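# Seat flat cable's loose end in connector, close latch

## Task

Insert the loose end of the flat cable fully into the unoccupied connector and close that connector's latch, while the cable's opposite end stays locked in the other connector.

## Robot and tools

Robot: two arms, left_arm and right_arm, each with a parallel two-finger gripper. Bases in the scene frame: left_arm at (+0.030, +0.353, 0) m, quat_wxyz (+1.000, 0, 0, +0.015); right_arm at (+0.001, -0.317, 0) m, quat_wxyz (+1.000, 0, 0, -0.013). Scene frame: origin at table-top height, halfway between the nominal bases, +z up, +x out over the table, left_arm on the +y side (arm names do not match image sides). Each arm reports its hand pose, velocities and targets in its own base frame; the table is described in the scene frame. Fingers point along the gripper's +z and open and close along its y. end_effector_position is the point between the pads, roughly 1 cm short of the fingertips. Reported positions and orientations can be a few cm off, worse at long reach.

Motion numbers. A row is 14 numbers, each in [-1, 1]: dx, dy, dz, rx, ry, rz, opening for left_arm, then the same seven for right_arm. dx..rz are offsets, not poses: they are measured from that arm's Hand target at the start of the call or action, along that arm's own base axes; rotation is about the Hand target's position and rx, ry, rz form one rotation vector. Scale: 1.0 = 0.6 m or 180 degrees. A translation longer than 1.0 may be shortened along its direction. Opening is absolute: +1 fully open (0.094 m), -1 closed. Sending 0 for all six pose numbers asks nothing new of that arm, but its opening number is always a command, so repeat the current opening to leave a gripper alone.

execute_actions(actions, cameras): actions is a list of actions; each action is a table of up to 15 rows, one per 1/30 s step, the last row held to step 15. Every row counts from the pose at the start of that action, not from the previous row; each new action starts from the current Hand target, so repeating an offset keeps moving. Images come back only if actions is empty or cameras names some; ["all"] gives all, [] none. An unknown camera name invalidates the call.

move(target, speed, blend, opening_speed, grip_force, blocking, cameras): target is one 14-number row or a list of up to 15 such rows; every row is an offset from the same starting Hand targets, not from the previous row. Paths are straight, all arms finish together, capped at 10 s total. speed: path top speed in m/s, 0.002 to 2.9, default 0.25 (turns up to twice that in rad/s); one value or one per target. blend: corner rounding in m for lists, default 0 (stop at each). opening_speed: rate of opening change per second on the -1..+1 scale, at least 0.2. grip_force: newtons per pad, 10 to 50, one value or one per arm; persists; lower forces close slowly. blocking=false returns after about 0.5 s while the move continues. Moves do not avoid obstacles or the other arm; faster moves lag, stray and hit harder; avoid paths passing near an arm's own base (elbow can swing). The result adds a move: line with the ending (done, off_target, moving, held, fault) and limits (paced = pose clipped, held = steps withheld). done means within 10 mm and 2 degrees; neither done nor off_target says anything about contact.

wait(seconds, cameras): 0 to 3600 s, sends nothing new, lets a running move go on. stop(cameras): brakes a running move. zoom_image(camera, region): closer look at the latest image of one camera; region [x0, y0, x1, y1] in pixels, at most 504 by 504; cameras: cam_high, cam_low, cam_face, cam_latch, cam_slot, cam_left_wrist, cam_right_wrist (all 672x504). read_manual(section): licence texts only. finished_scene(scene): integer 1 to 2, the current scene's number; irreversible, call only once the cable is seated and latched and will stay so without the robot.

Results: Hand target is the last commanded pose after clipping; the next offsets start from it. The gripper may rest a few cm short due to friction and weight; a new execute_actions call (even all zeros) re-requests it, or send the remaining gap as an offset. Orientation commands are clipped to within 40 degrees of the measured orientation each step. grip_measured is the measured opening on the command scale; it reads slightly wide when empty and narrower than a gripped part under squeeze. To release, command an opening well above grip_measured. Joint torques include offsets and noise; joints 1-3 wrap at ±28 N m. Joint velocities may read "within noise". Tool commands lists current gripper commands. A MOTOR HOT line appears at 75 °C; at 90 °C the arm folds and idles, at 100 °C it collapses; avoid long stretched reaches, held loads and pushing at unreachable poses.

Cautions: do not let anything fall or leave it off the table; avoid drops, releasing moving parts, slams and hard pushes against fixed or heavy items; keep the two arms and grippers from pressing into each other (the clearance check does not cover grippers or wrist cameras); don't close a gripper on the other arm's fingers; avoid strain on wrist camera cables. A blocked arm keeps pushing until you command its target back past the gripper. Close slowly on delicate parts like the flat cable. The scene keeps running while you think.

Each tool is called after "Call:" as a command line: name --argument value for each argument, lists and objects as JSON in quotes; but a table of rows of numbers goes row by row, as --pt "numbers of a row", without its own name.

## Session

Call:
execute_actions --actions '[]'

Scene clock: 0.00 s.
left_arm: end_effector_position=(+0.3484, +0.0679, +0.2234) grip_measured=+1.000 end_effector_quat_wxyz=(+0.519, +0.074, +0.841, +0.137) | right_arm: end_effector_position=(+0.3324, +0.0251, +0.2881) grip_measured=+1.000 end_effector_quat_wxyz=(+0.641, -0.177, +0.732, -0.150)
Joint positions: left_arm=[0.207 0.994 0.713 -0.158 0.033 0.361 0.094] | right_arm=[0.147 0.789 0.611 0.043 0.139 -0.447 0.094]
Joint velocities: within noise
Joint torques (N m): no reading
Heat: left arm: 37 °C; right arm: 37 °C.
Hand target: left_arm +0.3490, +0.0677, +0.2315; +0.527, +0.073, +0.835, +0.138 | right_arm +0.3312, +0.0249, +0.2903; +0.642, -0.175, +0.731, -0.149
Tool commands: left_gripper/opening=+1.0 right_gripper/opening=+1.0

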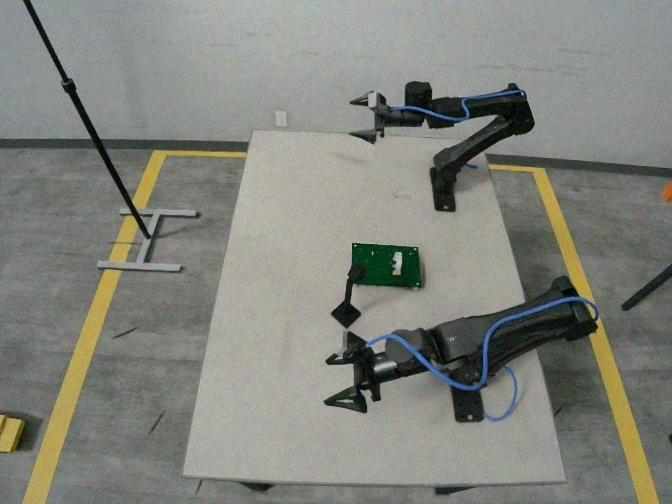

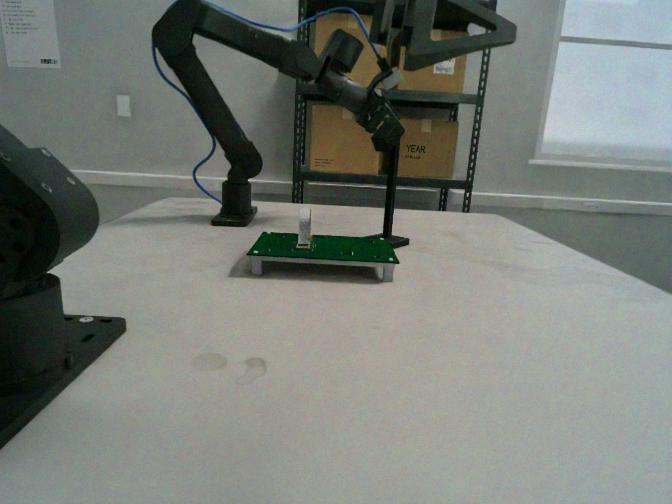

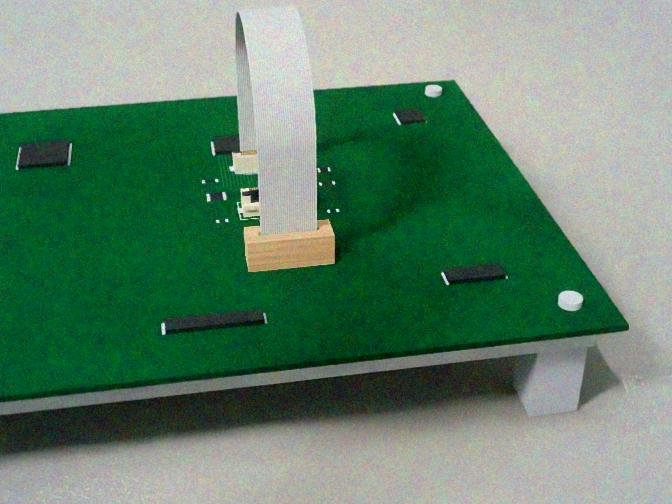

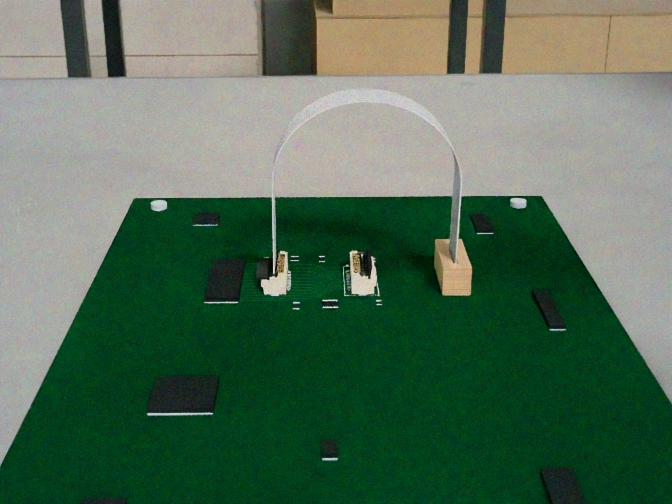

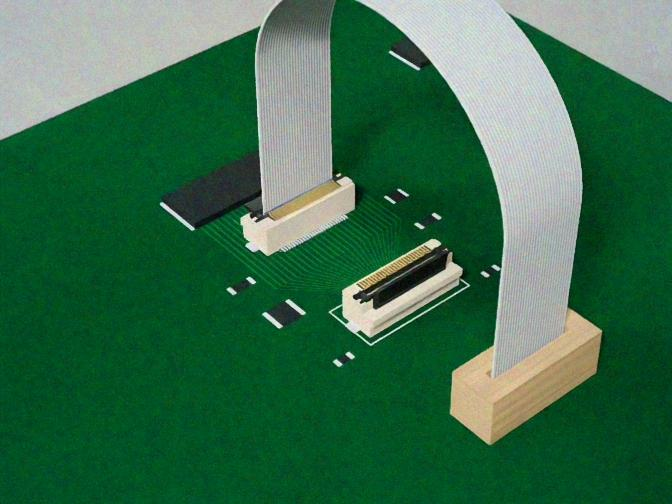

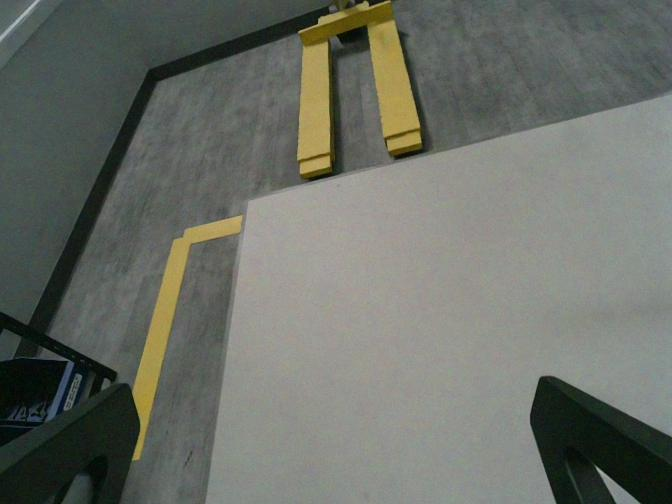

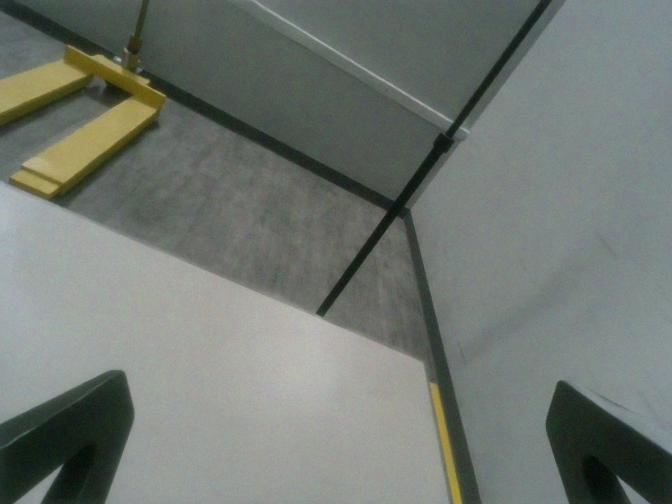

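Call:
zoom_image --camera "cam_high" --region '[320, 220, 450, 317]'

Call:
zoom_image --camera "cam_slot" --region '[200, 120, 500, 345]'

Call:
zoom_image --camera "cam_latch" --region '[220, 220, 500, 320]'

Call:
zoom_image --camera "cam_face" --region '[180, 100, 380, 300]'

Scaled by 3.877 from the camera's image (finer frame: 960x720).

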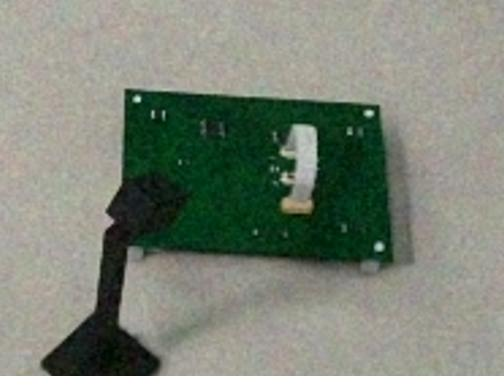

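Scaled by 1.680 from the camera's image (finer frame: 960x720).

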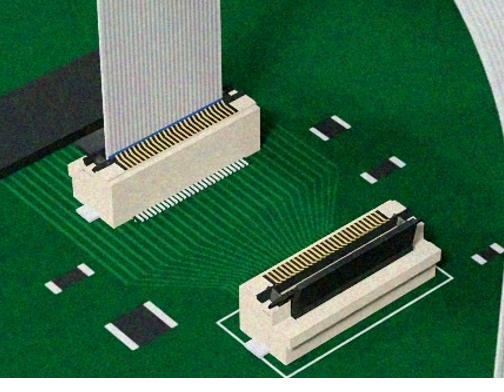

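Scaled by 1.800 from the camera's image (finer frame: 960x720).

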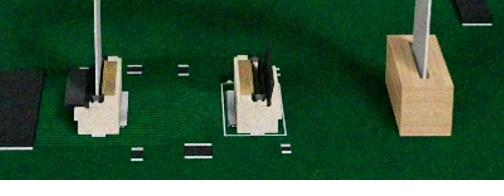

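Scaled by 2.520 from the camera's image (finer frame: 960x720).

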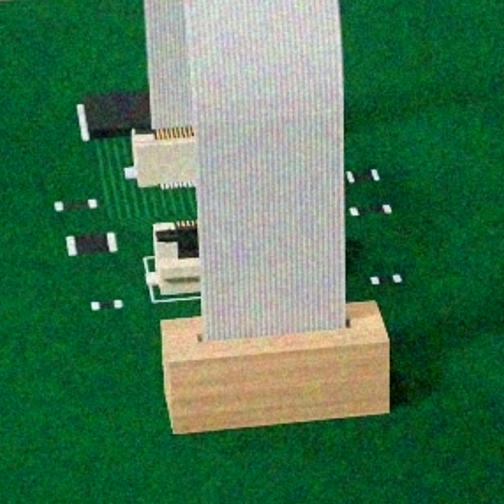

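Call:
zoom_image --camera "cam_latch" --region '[250, 235, 310, 305]'

Call:
zoom_image --camera "cam_latch" --region '[335, 235, 395, 305]'

Call:
zoom_image --camera "cam_slot" --region '[320, 220, 480, 350]'

Call:
zoom_image --camera "cam_slot" --region '[230, 140, 370, 260]'

Call:
zoom_image --camera "cam_face" --region '[200, 130, 290, 230]'

Scaled by 7.200 from the camera's image (finer frame: 960x720).

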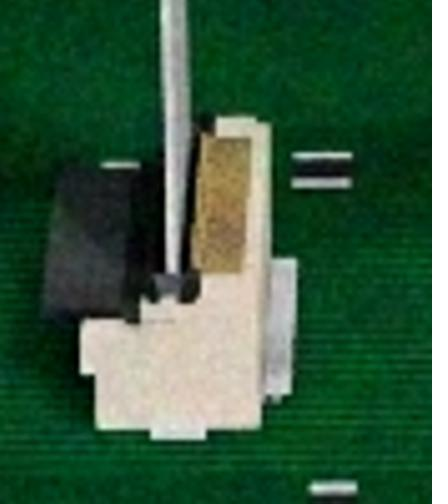

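Scaled by 7.200 from the camera's image (finer frame: 960x720).

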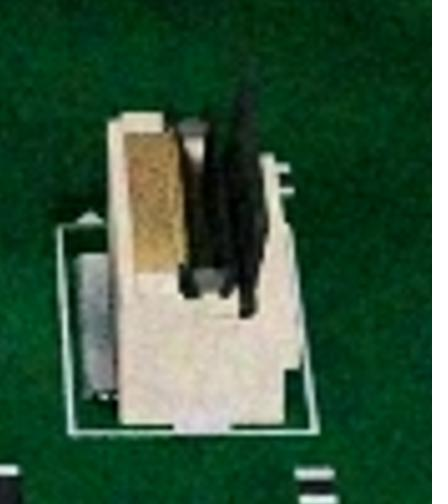

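Scaled by 3.150 from the camera's image (finer frame: 960x720).

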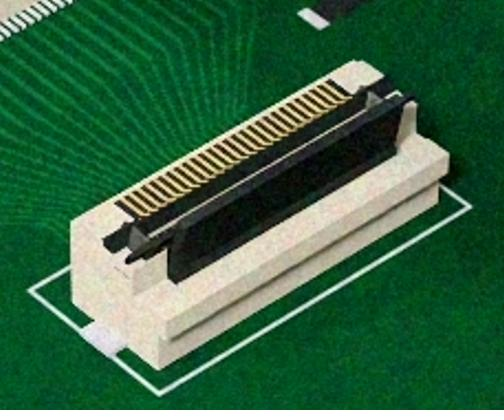

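Scaled by 3.600 from the camera's image (finer frame: 960x720).

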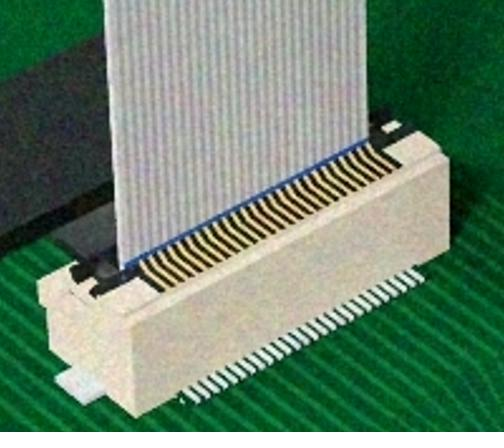

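Scaled by 5.040 from the camera's image (finer frame: 960x720).

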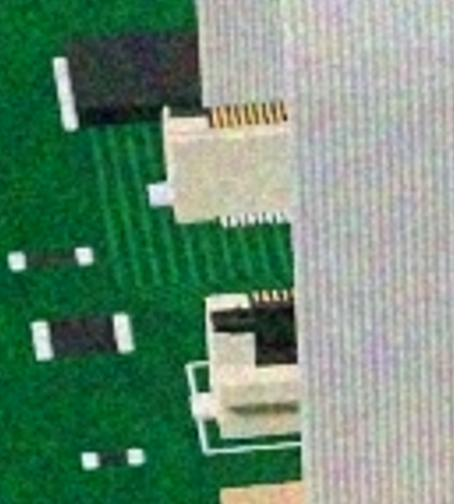

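Call:
move --pt "0 0 0 0 0 0 1 -0.118 0.325 -0.117 0.07 0.0615 -0.025 -0.4" --pt "0 0 0 0 0 0 1 -0.350 0.484 -0.284 0.140 0.123 -0.0498 -0.4" --speed 0.3 --blend 0.05 --cameras '["all"]'

Scene clock: 493.67 s.
left_arm: end_effector_position=(+0.3484, +0.0679, +0.2234) grip_measured=+1.000 end_effector_quat_wxyz=(+0.519, +0.074, +0.841, +0.137) | right_arm: end_effector_position=(+0.1188, +0.3113, +0.1177) grip_measured=-0.398 end_effector_quat_wxyz=(+0.495, -0.006, +0.869, +0.001)
Joint positions: left_arm=[0.207 0.994 0.713 -0.158 0.033 0.361 0.094] | right_arm=[1.685 1.841 1.216 -1.12 1.028 1.769 0.028]
Joint torques (N m): left_arm=[-0.01 -3.14 6.94 1.9 0.02 -0.04] | right_arm=[-0.68 -6.83 9.07 -0.05 0.6 0.08]
Heat: left arm: 43 °C; right arm: 39 °C.
Hand target: left_arm +0.3490, +0.0677, +0.2315; +0.527, +0.073, +0.835, +0.138 | right_arm +0.1212, +0.3154, +0.1199; +0.500, +0.000, +0.866, +0.000
Off the commanded pose: left_arm 0.008 m, 1 deg | right_arm 0.005 m, 1 deg.
move: done

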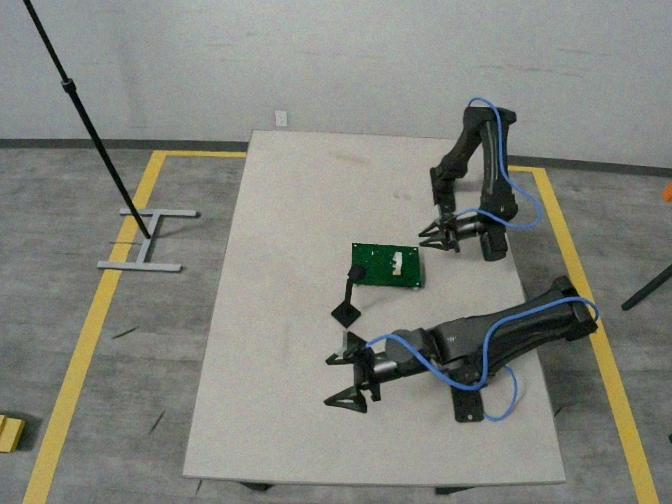

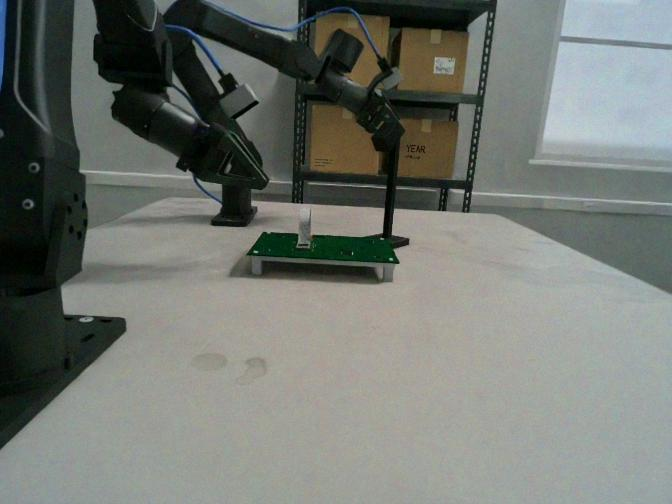

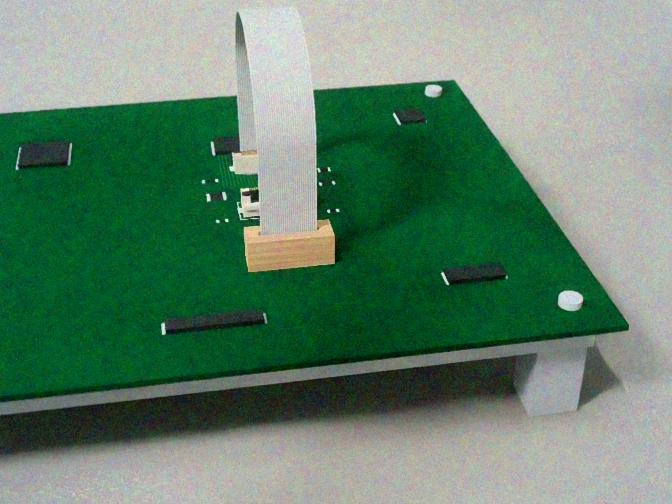

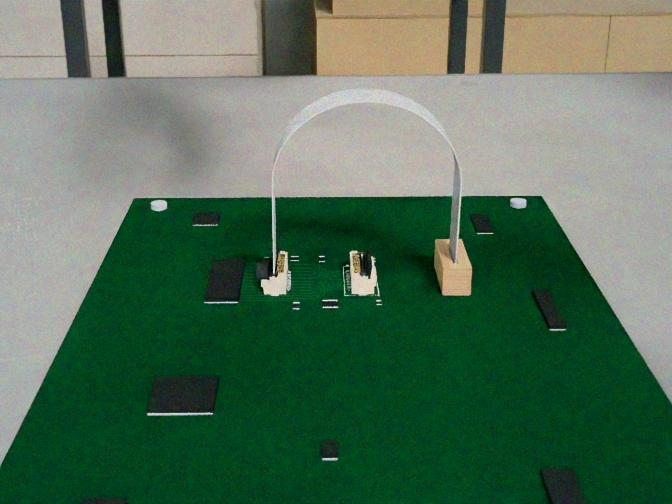

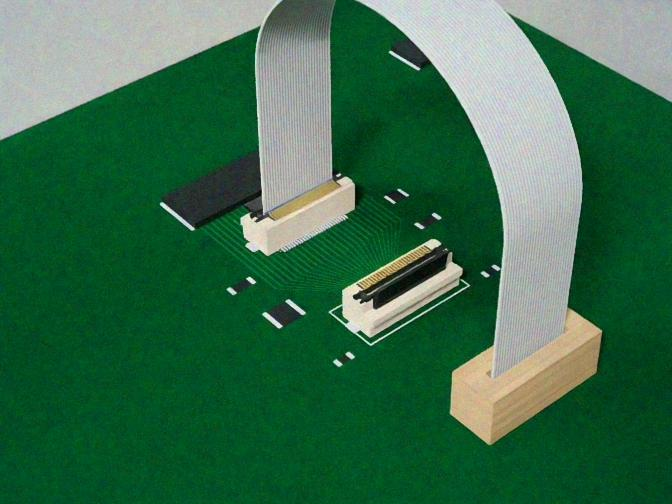

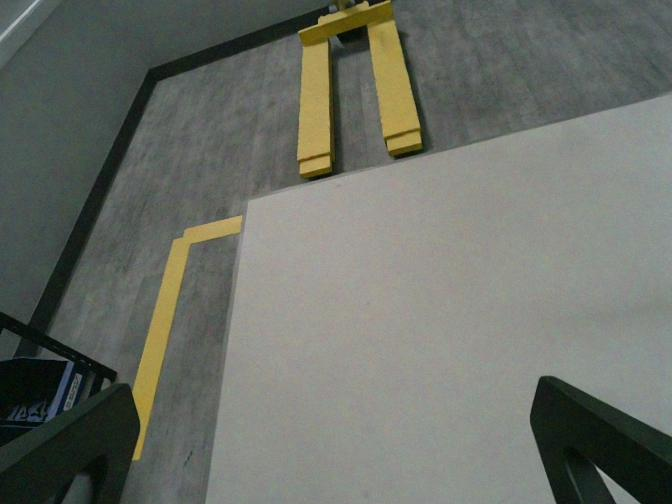

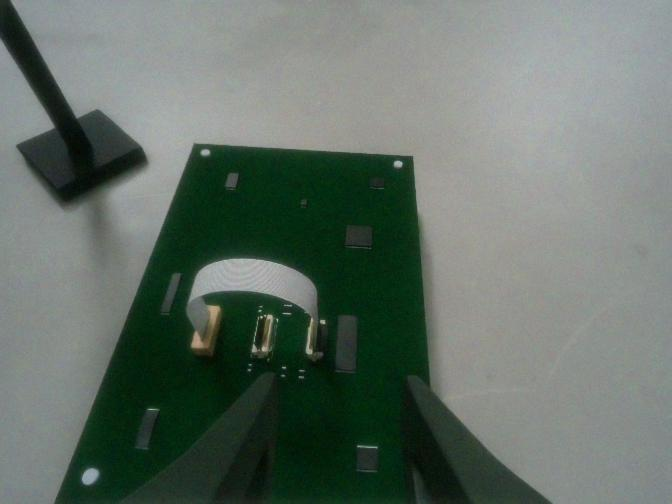

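Call:
zoom_image --camera "cam_right_wrist" --region '[160, 240, 384, 408]'

Call:
zoom_image --camera "cam_right_wrist" --region '[180, 280, 340, 380]'

Scaled by 2.250 from the camera's image (finer frame: 960x720).

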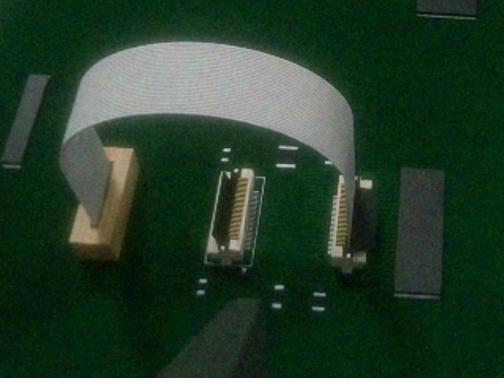

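Scaled by 3.150 from the camera's image (finer frame: 960x720).

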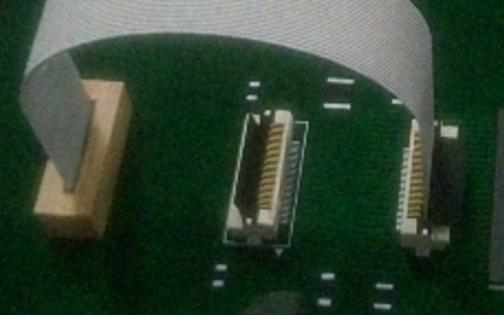

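Call:
move --target '[0,0,0,0,0,0,1, 0.0353,0.0928,-0.1128,-0.0008,-0.0278,-0.0178,-0.4]' --speed 0.2 --cameras '["cam_face","cam_latch","cam_slot","cam_right_wrist"]'

Scene clock: 645.57 s.
left_arm: end_effector_position=(+0.3484, +0.0679, +0.2234) grip_measured=+1.000 end_effector_quat_wxyz=(+0.519, +0.074, +0.841, +0.137) | right_arm: end_effector_position=(+0.1389, +0.3641, +0.0522) grip_measured=-0.398 end_effector_quat_wxyz=(+0.527, +0.016, +0.850, -0.022)
Joint positions: left_arm=[0.207 0.994 0.713 -0.158 0.033 0.361 0.094] | right_arm=[1.628 2.201 1.414 -1.016 1.097 1.808 0.028]
Joint torques (N m): left_arm=[0.02 -3.15 6.91 1.9 0.02 -0.04] | right_arm=[-0.54 -9.24 8.21 0.09 0.73 0.05]
Heat: left arm: 44 °C; right arm: 37 °C.
Hand target: left_arm +0.3490, +0.0677, +0.2315; +0.527, +0.073, +0.835, +0.138 | right_arm +0.1424, +0.3710, +0.0522; +0.537, +0.023, +0.843, -0.015
Off the commanded pose: left_arm 0.008 m, 1 deg | right_arm 0.008 m, 2 deg.
move: done

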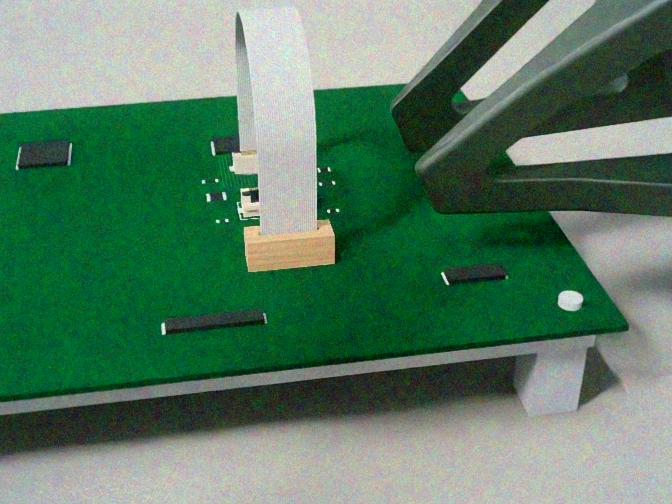

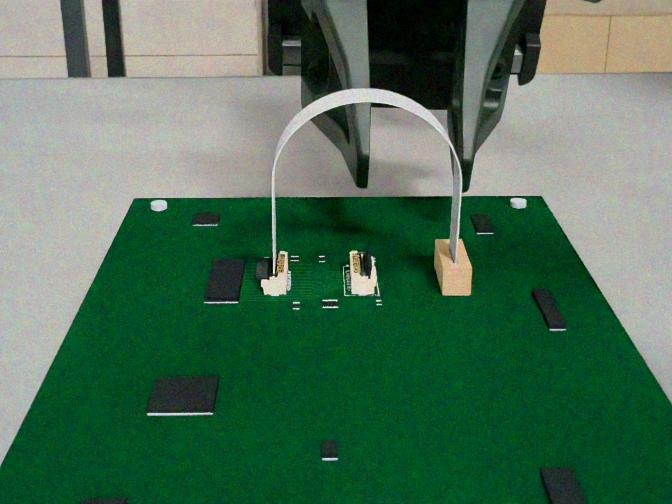

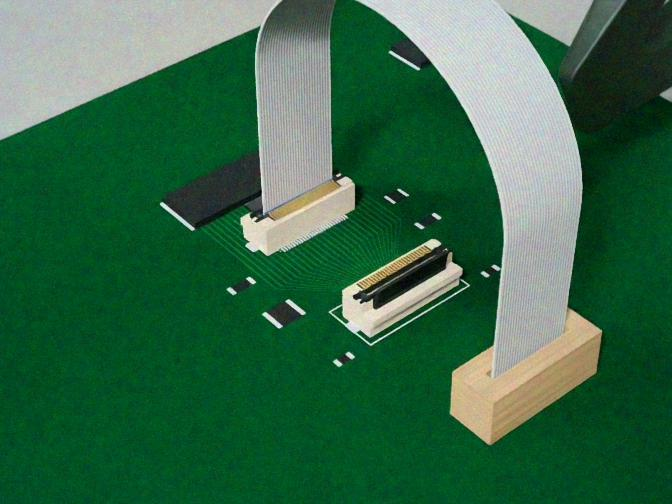

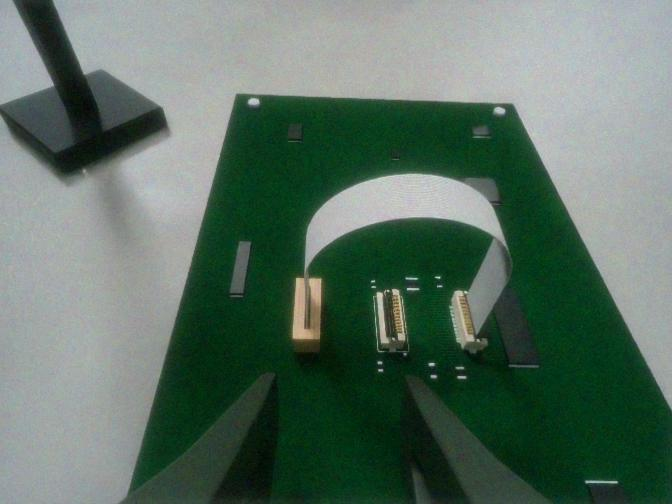

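Call:
zoom_image --camera "cam_right_wrist" --region '[270, 260, 430, 380]'

Call:
zoom_image --camera "cam_latch" --region '[340, 120, 500, 300]'

Scaled by 3.150 from the camera's image (finer frame: 960x720).

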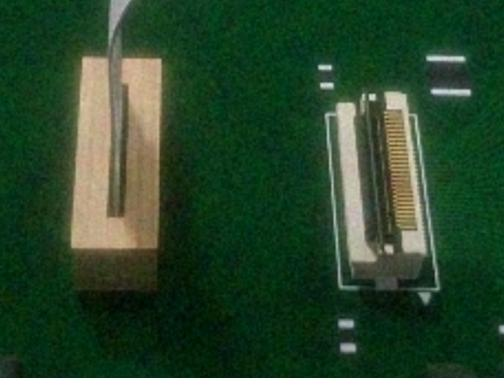

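Scaled by 2.800 from the camera's image (finer frame: 960x720).

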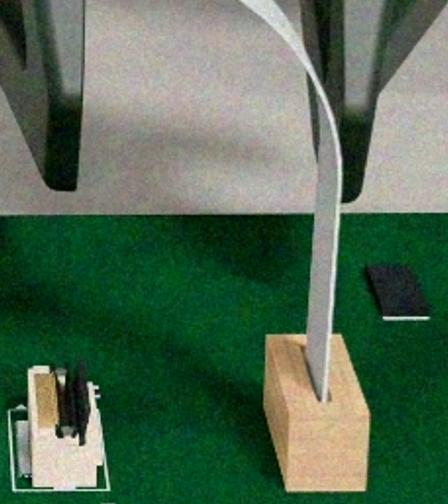

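Call:
move --target '[0,0,0,0,0,0,1, 0.0268,0.0132,-0.0070,0.0067,-0.0078,0.0017,-0.4]' --speed 0.08 --cameras '["cam_face","cam_latch","cam_slot","cam_right_wrist"]'

Scene clock: 720.23 s.
left_arm: end_effector_position=(+0.3484, +0.0679, +0.2234) grip_measured=+1.000 end_effector_quat_wxyz=(+0.519, +0.074, +0.841, +0.137) | right_arm: end_effector_position=(+0.1559, +0.3763, +0.0495) grip_measured=-0.398 end_effector_quat_wxyz=(+0.537, +0.029, +0.843, -0.004)
Joint positions: left_arm=[0.207 0.994 0.713 -0.158 0.033 0.361 0.094] | right_arm=[1.587 2.215 1.414 -0.894 1.13 1.734 0.028]
Joint torques (N m): left_arm=[-0.01 -3.17 6.93 1.89 0.02 -0.04] | right_arm=[-0.29 -9.74 6.64 0.25 0.76 0.01]
Heat: left arm: 44 °C; right arm: 37 °C.
Hand target: left_arm +0.3490, +0.0677, +0.2315; +0.527, +0.073, +0.835, +0.138 | right_arm +0.1585, +0.3789, +0.0480; +0.547, +0.027, +0.837, -0.004
Off the commanded pose: left_arm 0.008 m, 1 deg | right_arm 0.004 m, 1 deg.
move: done

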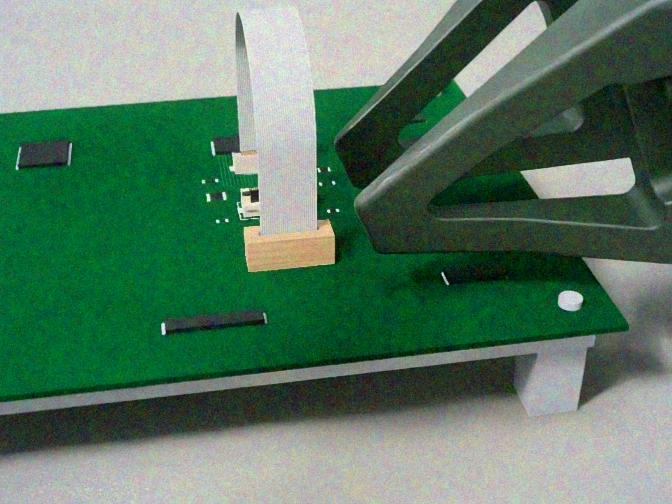

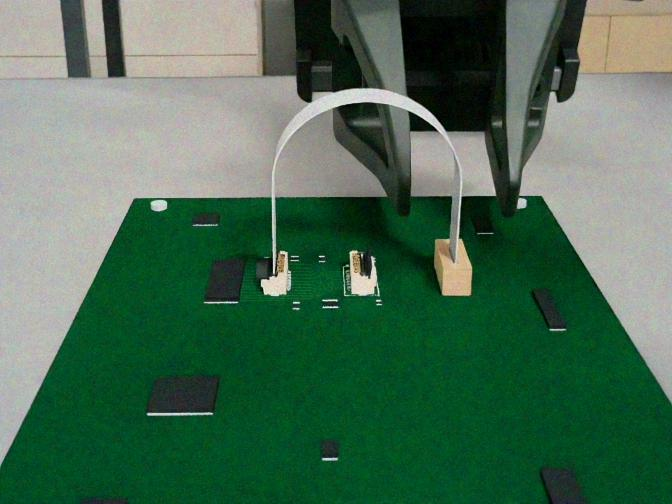

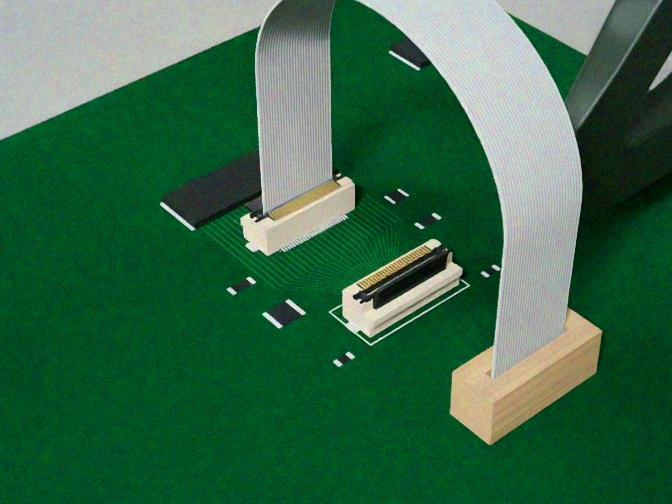

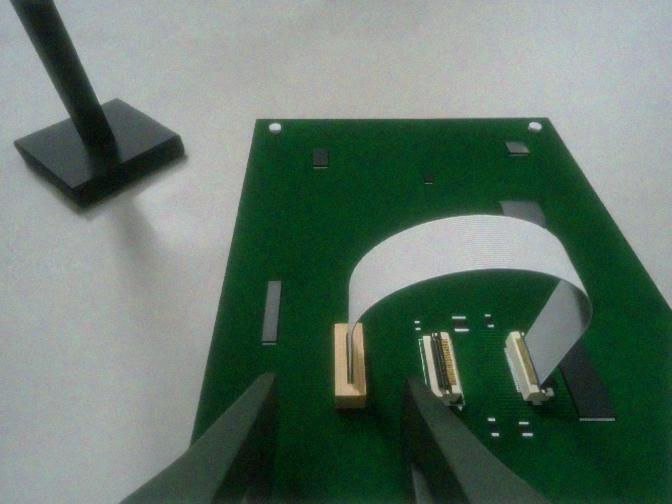

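Call:
zoom_image --camera "cam_right_wrist" --region '[260, 280, 480, 445]'

Call:
zoom_image --camera "cam_face" --region '[220, 110, 460, 290]'

Call:
zoom_image --camera "cam_latch" --region '[380, 140, 540, 300]'

Scaled by 2.291 from the camera's image (finer frame: 960x720).

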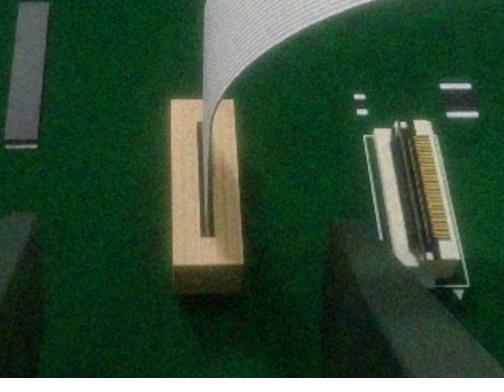

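Scaled by 2.100 from the camera's image (finer frame: 960x720).

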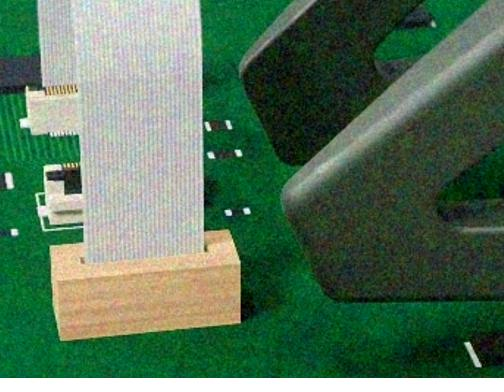

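Scaled by 3.150 from the camera's image (finer frame: 960x720).

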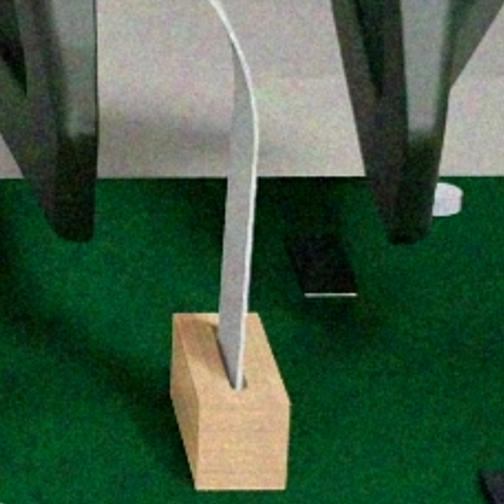

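Call:
move --target '[0,0,0,0,0,0,1, 0.0418,-0.0065,-0.0083,-0.0072,0,-0.0015,-0.4]' --speed 0.06 --cameras '["cam_face","cam_latch","cam_slot","cam_right_wrist"]'

Scene clock: 792.03 s.
left_arm: end_effector_position=(+0.3484, +0.0679, +0.2234) grip_measured=+1.000 end_effector_quat_wxyz=(+0.519, +0.074, +0.841, +0.137) | right_arm: end_effector_position=(+0.1812, +0.3795, +0.0434) grip_measured=-0.398 end_effector_quat_wxyz=(+0.537, +0.026, +0.843, -0.010)
Joint positions: left_arm=[0.207 0.994 0.713 -0.158 0.033 0.361 0.094] | right_arm=[1.522 2.215 1.387 -0.745 1.135 1.585 0.028]
Joint torques (N m): left_arm=[-0.01 -3.17 6.93 1.89 0.02 -0.04] | right_arm=[-0.17 -11.21 4.23 0.51 0.76 -0.01]
Heat: left arm: 44 °C; right arm: 37 °C.
Hand target: left_arm +0.3490, +0.0677, +0.2315; +0.527, +0.073, +0.835, +0.138 | right_arm +0.1836, +0.3749, +0.0430; +0.547, +0.022, +0.836, -0.015
Off the commanded pose: left_arm 0.008 m, 1 deg | right_arm 0.005 m, 2 deg.
move: done

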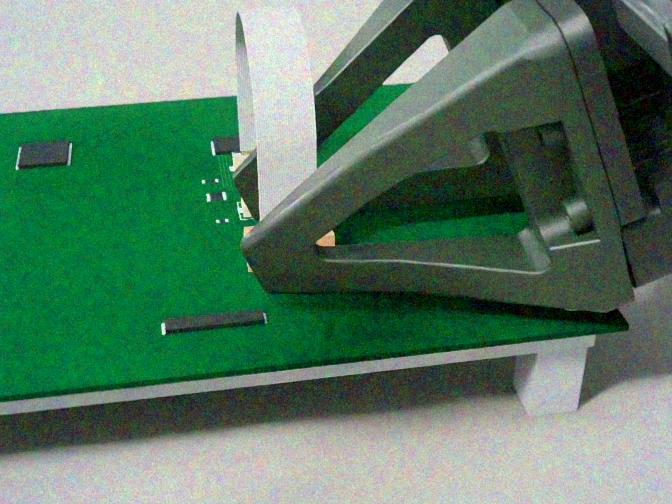

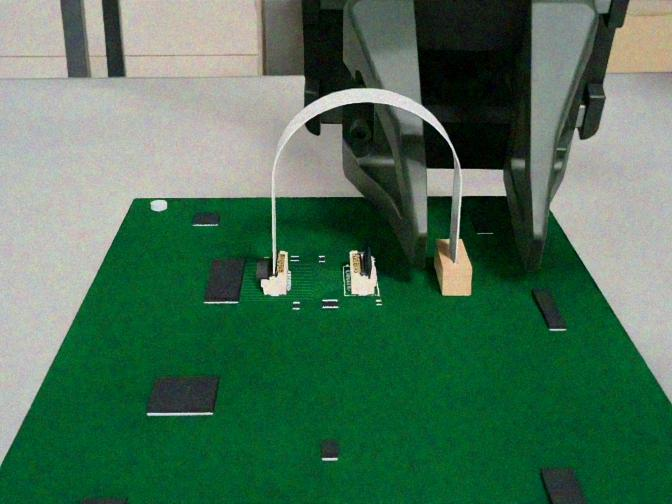

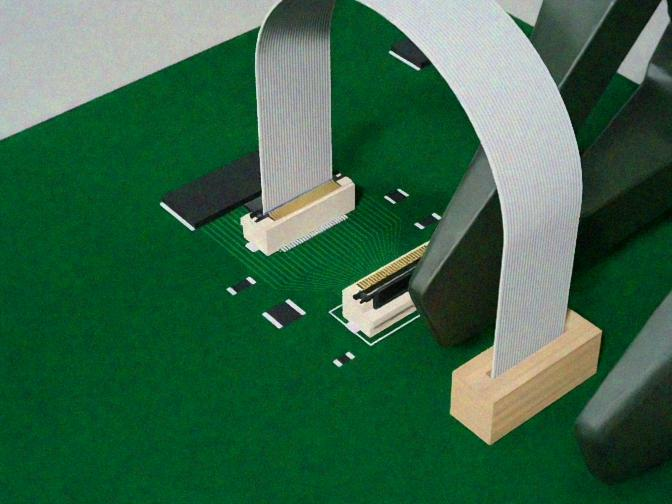

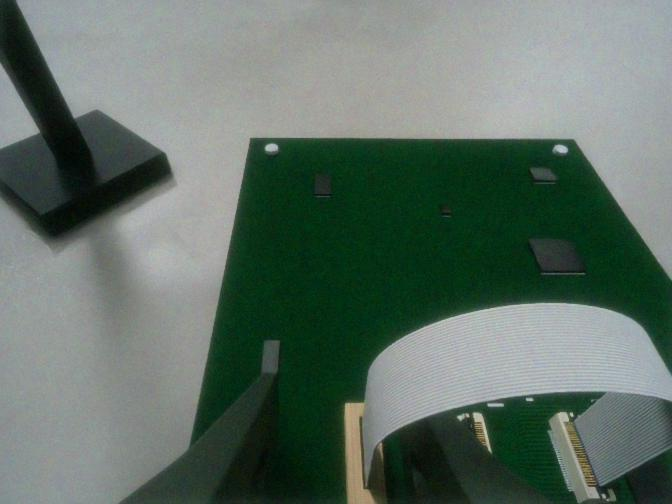

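Call:
move --target '[0,0,0,0,0,0,1, 0,-0.0115,0,0.0033,-0.0025,0,-0.4]' --speed 0.04 --cameras '["cam_face","cam_latch","cam_right_wrist"]'

Call:
zoom_image --camera "cam_latch" --region '[380, 140, 560, 300]'

Scene clock: 814.73 s.
left_arm: end_effector_position=(+0.3484, +0.0679, +0.2234) grip_measured=+1.000 end_effector_quat_wxyz=(+0.519, +0.074, +0.841, +0.137) | right_arm: end_effector_position=(+0.1826, +0.3731, +0.0397) grip_measured=-0.398 end_effector_quat_wxyz=(+0.547, +0.027, +0.837, -0.009)
Joint positions: left_arm=[0.207 0.994 0.713 -0.158 0.033 0.361 0.094] | right_arm=[1.522 2.211 1.343 -0.704 1.158 1.587 0.028]
Joint torques (N m): left_arm=[-0.02 -3.17 6.9 1.89 0.02 -0.05] | right_arm=[-0.18 -13 3.77 0.46 0.56 -0.07]
Heat: left arm: 44 °C; right arm: 36 °C.
Hand target: left_arm +0.3490, +0.0677, +0.2315; +0.527, +0.073, +0.835, +0.138 | right_arm +0.1836, +0.3681, +0.0430; +0.550, +0.025, +0.834, -0.011
Off the commanded pose: left_arm 0.008 m, 1 deg | right_arm 0.006 m, 1 deg.
move: done

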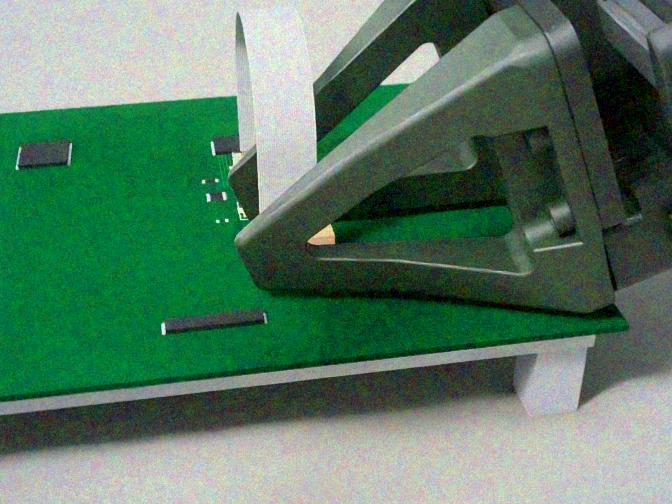

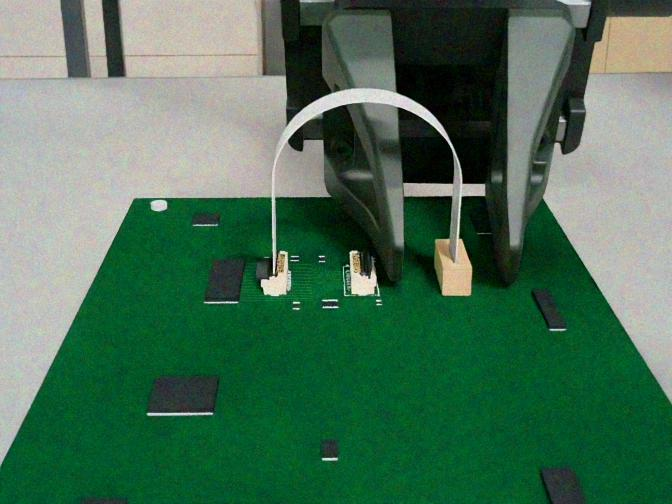

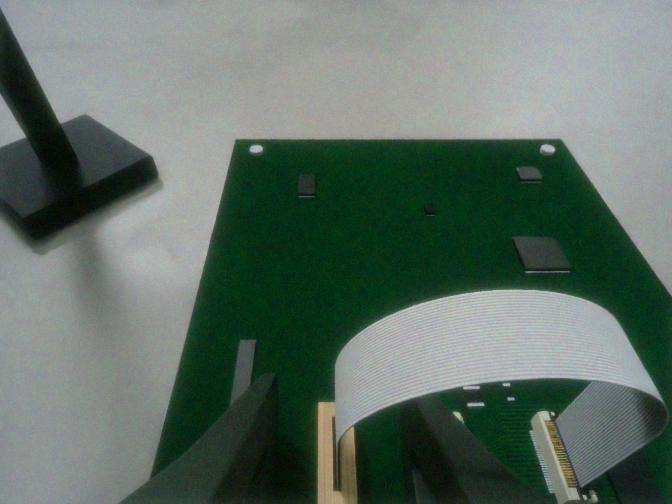

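Scaled by 2.800 from the camera's image (finer frame: 960x720).

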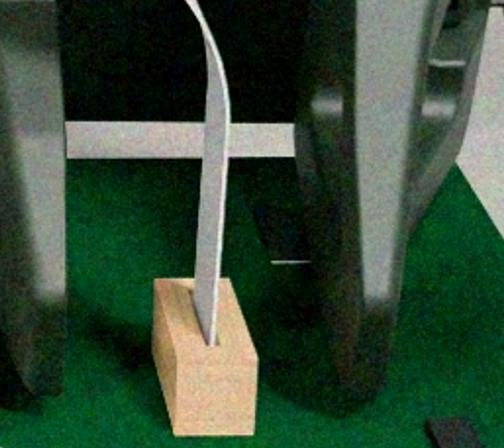

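Call:
move --target '[0,0,0,0,0,0,1, 0,0.004,0.0155,0,0,0,-0.4]' --speed 0.04 --cameras '["cam_face","cam_latch","cam_right_wrist"]'

Call:
zoom_image --camera "cam_latch" --region '[380, 140, 560, 300]'

Scene clock: 842.17 s.
left_arm: end_effector_position=(+0.3484, +0.0679, +0.2234) grip_measured=+1.000 end_effector_quat_wxyz=(+0.519, +0.074, +0.841, +0.137) | right_arm: end_effector_position=(+0.1825, +0.3718, +0.0406) grip_measured=-0.398 end_effector_quat_wxyz=(+0.547, +0.023, +0.837, -0.014)
Joint positions: left_arm=[0.207 0.994 0.713 -0.158 0.033 0.361 0.094] | right_arm=[1.522 2.208 1.343 -0.715 1.157 1.583 0.028]
Joint torques (N m): left_arm=[-0.01 -3.17 6.93 1.9 0.01 -0.04] | right_arm=[-0.03 -14.12 5.61 0.2 0.6 -0.05]
Heat: left arm: 44 °C; right arm: 38 °C.
Hand target: left_arm +0.3490, +0.0677, +0.2315; +0.527, +0.073, +0.835, +0.138 | right_arm +0.1836, +0.3705, +0.0524; +0.551, +0.026, +0.834, -0.011
Off the commanded pose: left_arm 0.008 m, 1 deg | right_arm 0.012 m, 1 deg.
move: off_target (right_arm)

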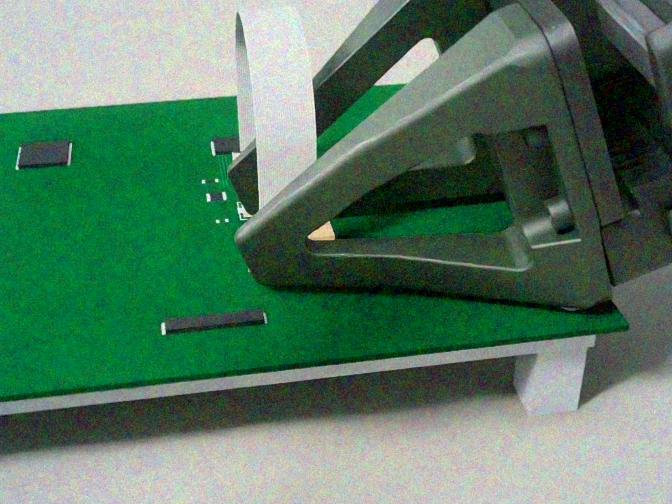

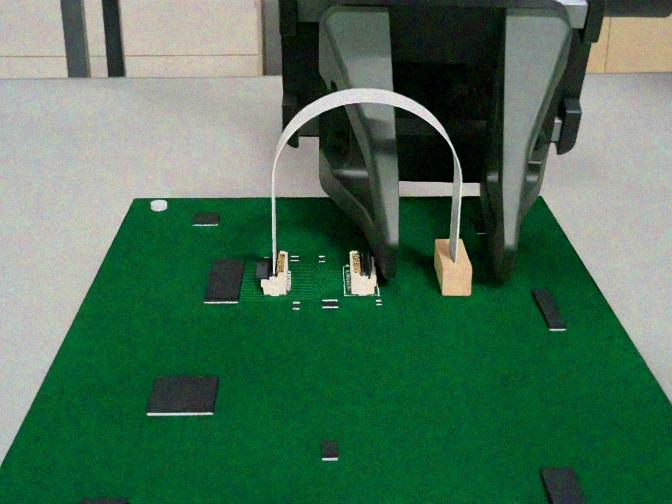

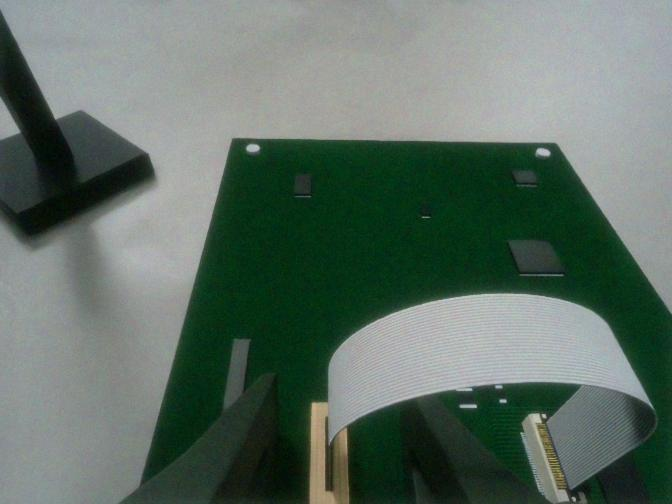

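Scaled by 2.800 from the camera's image (finer frame: 960x720).

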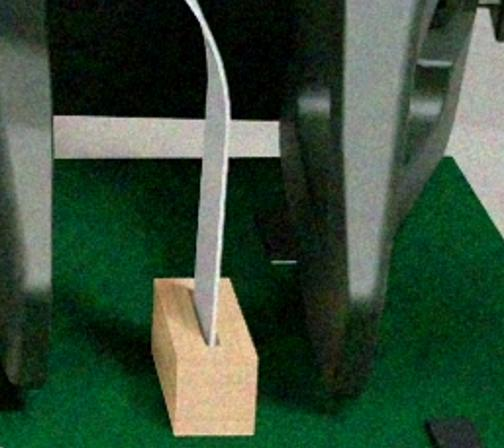

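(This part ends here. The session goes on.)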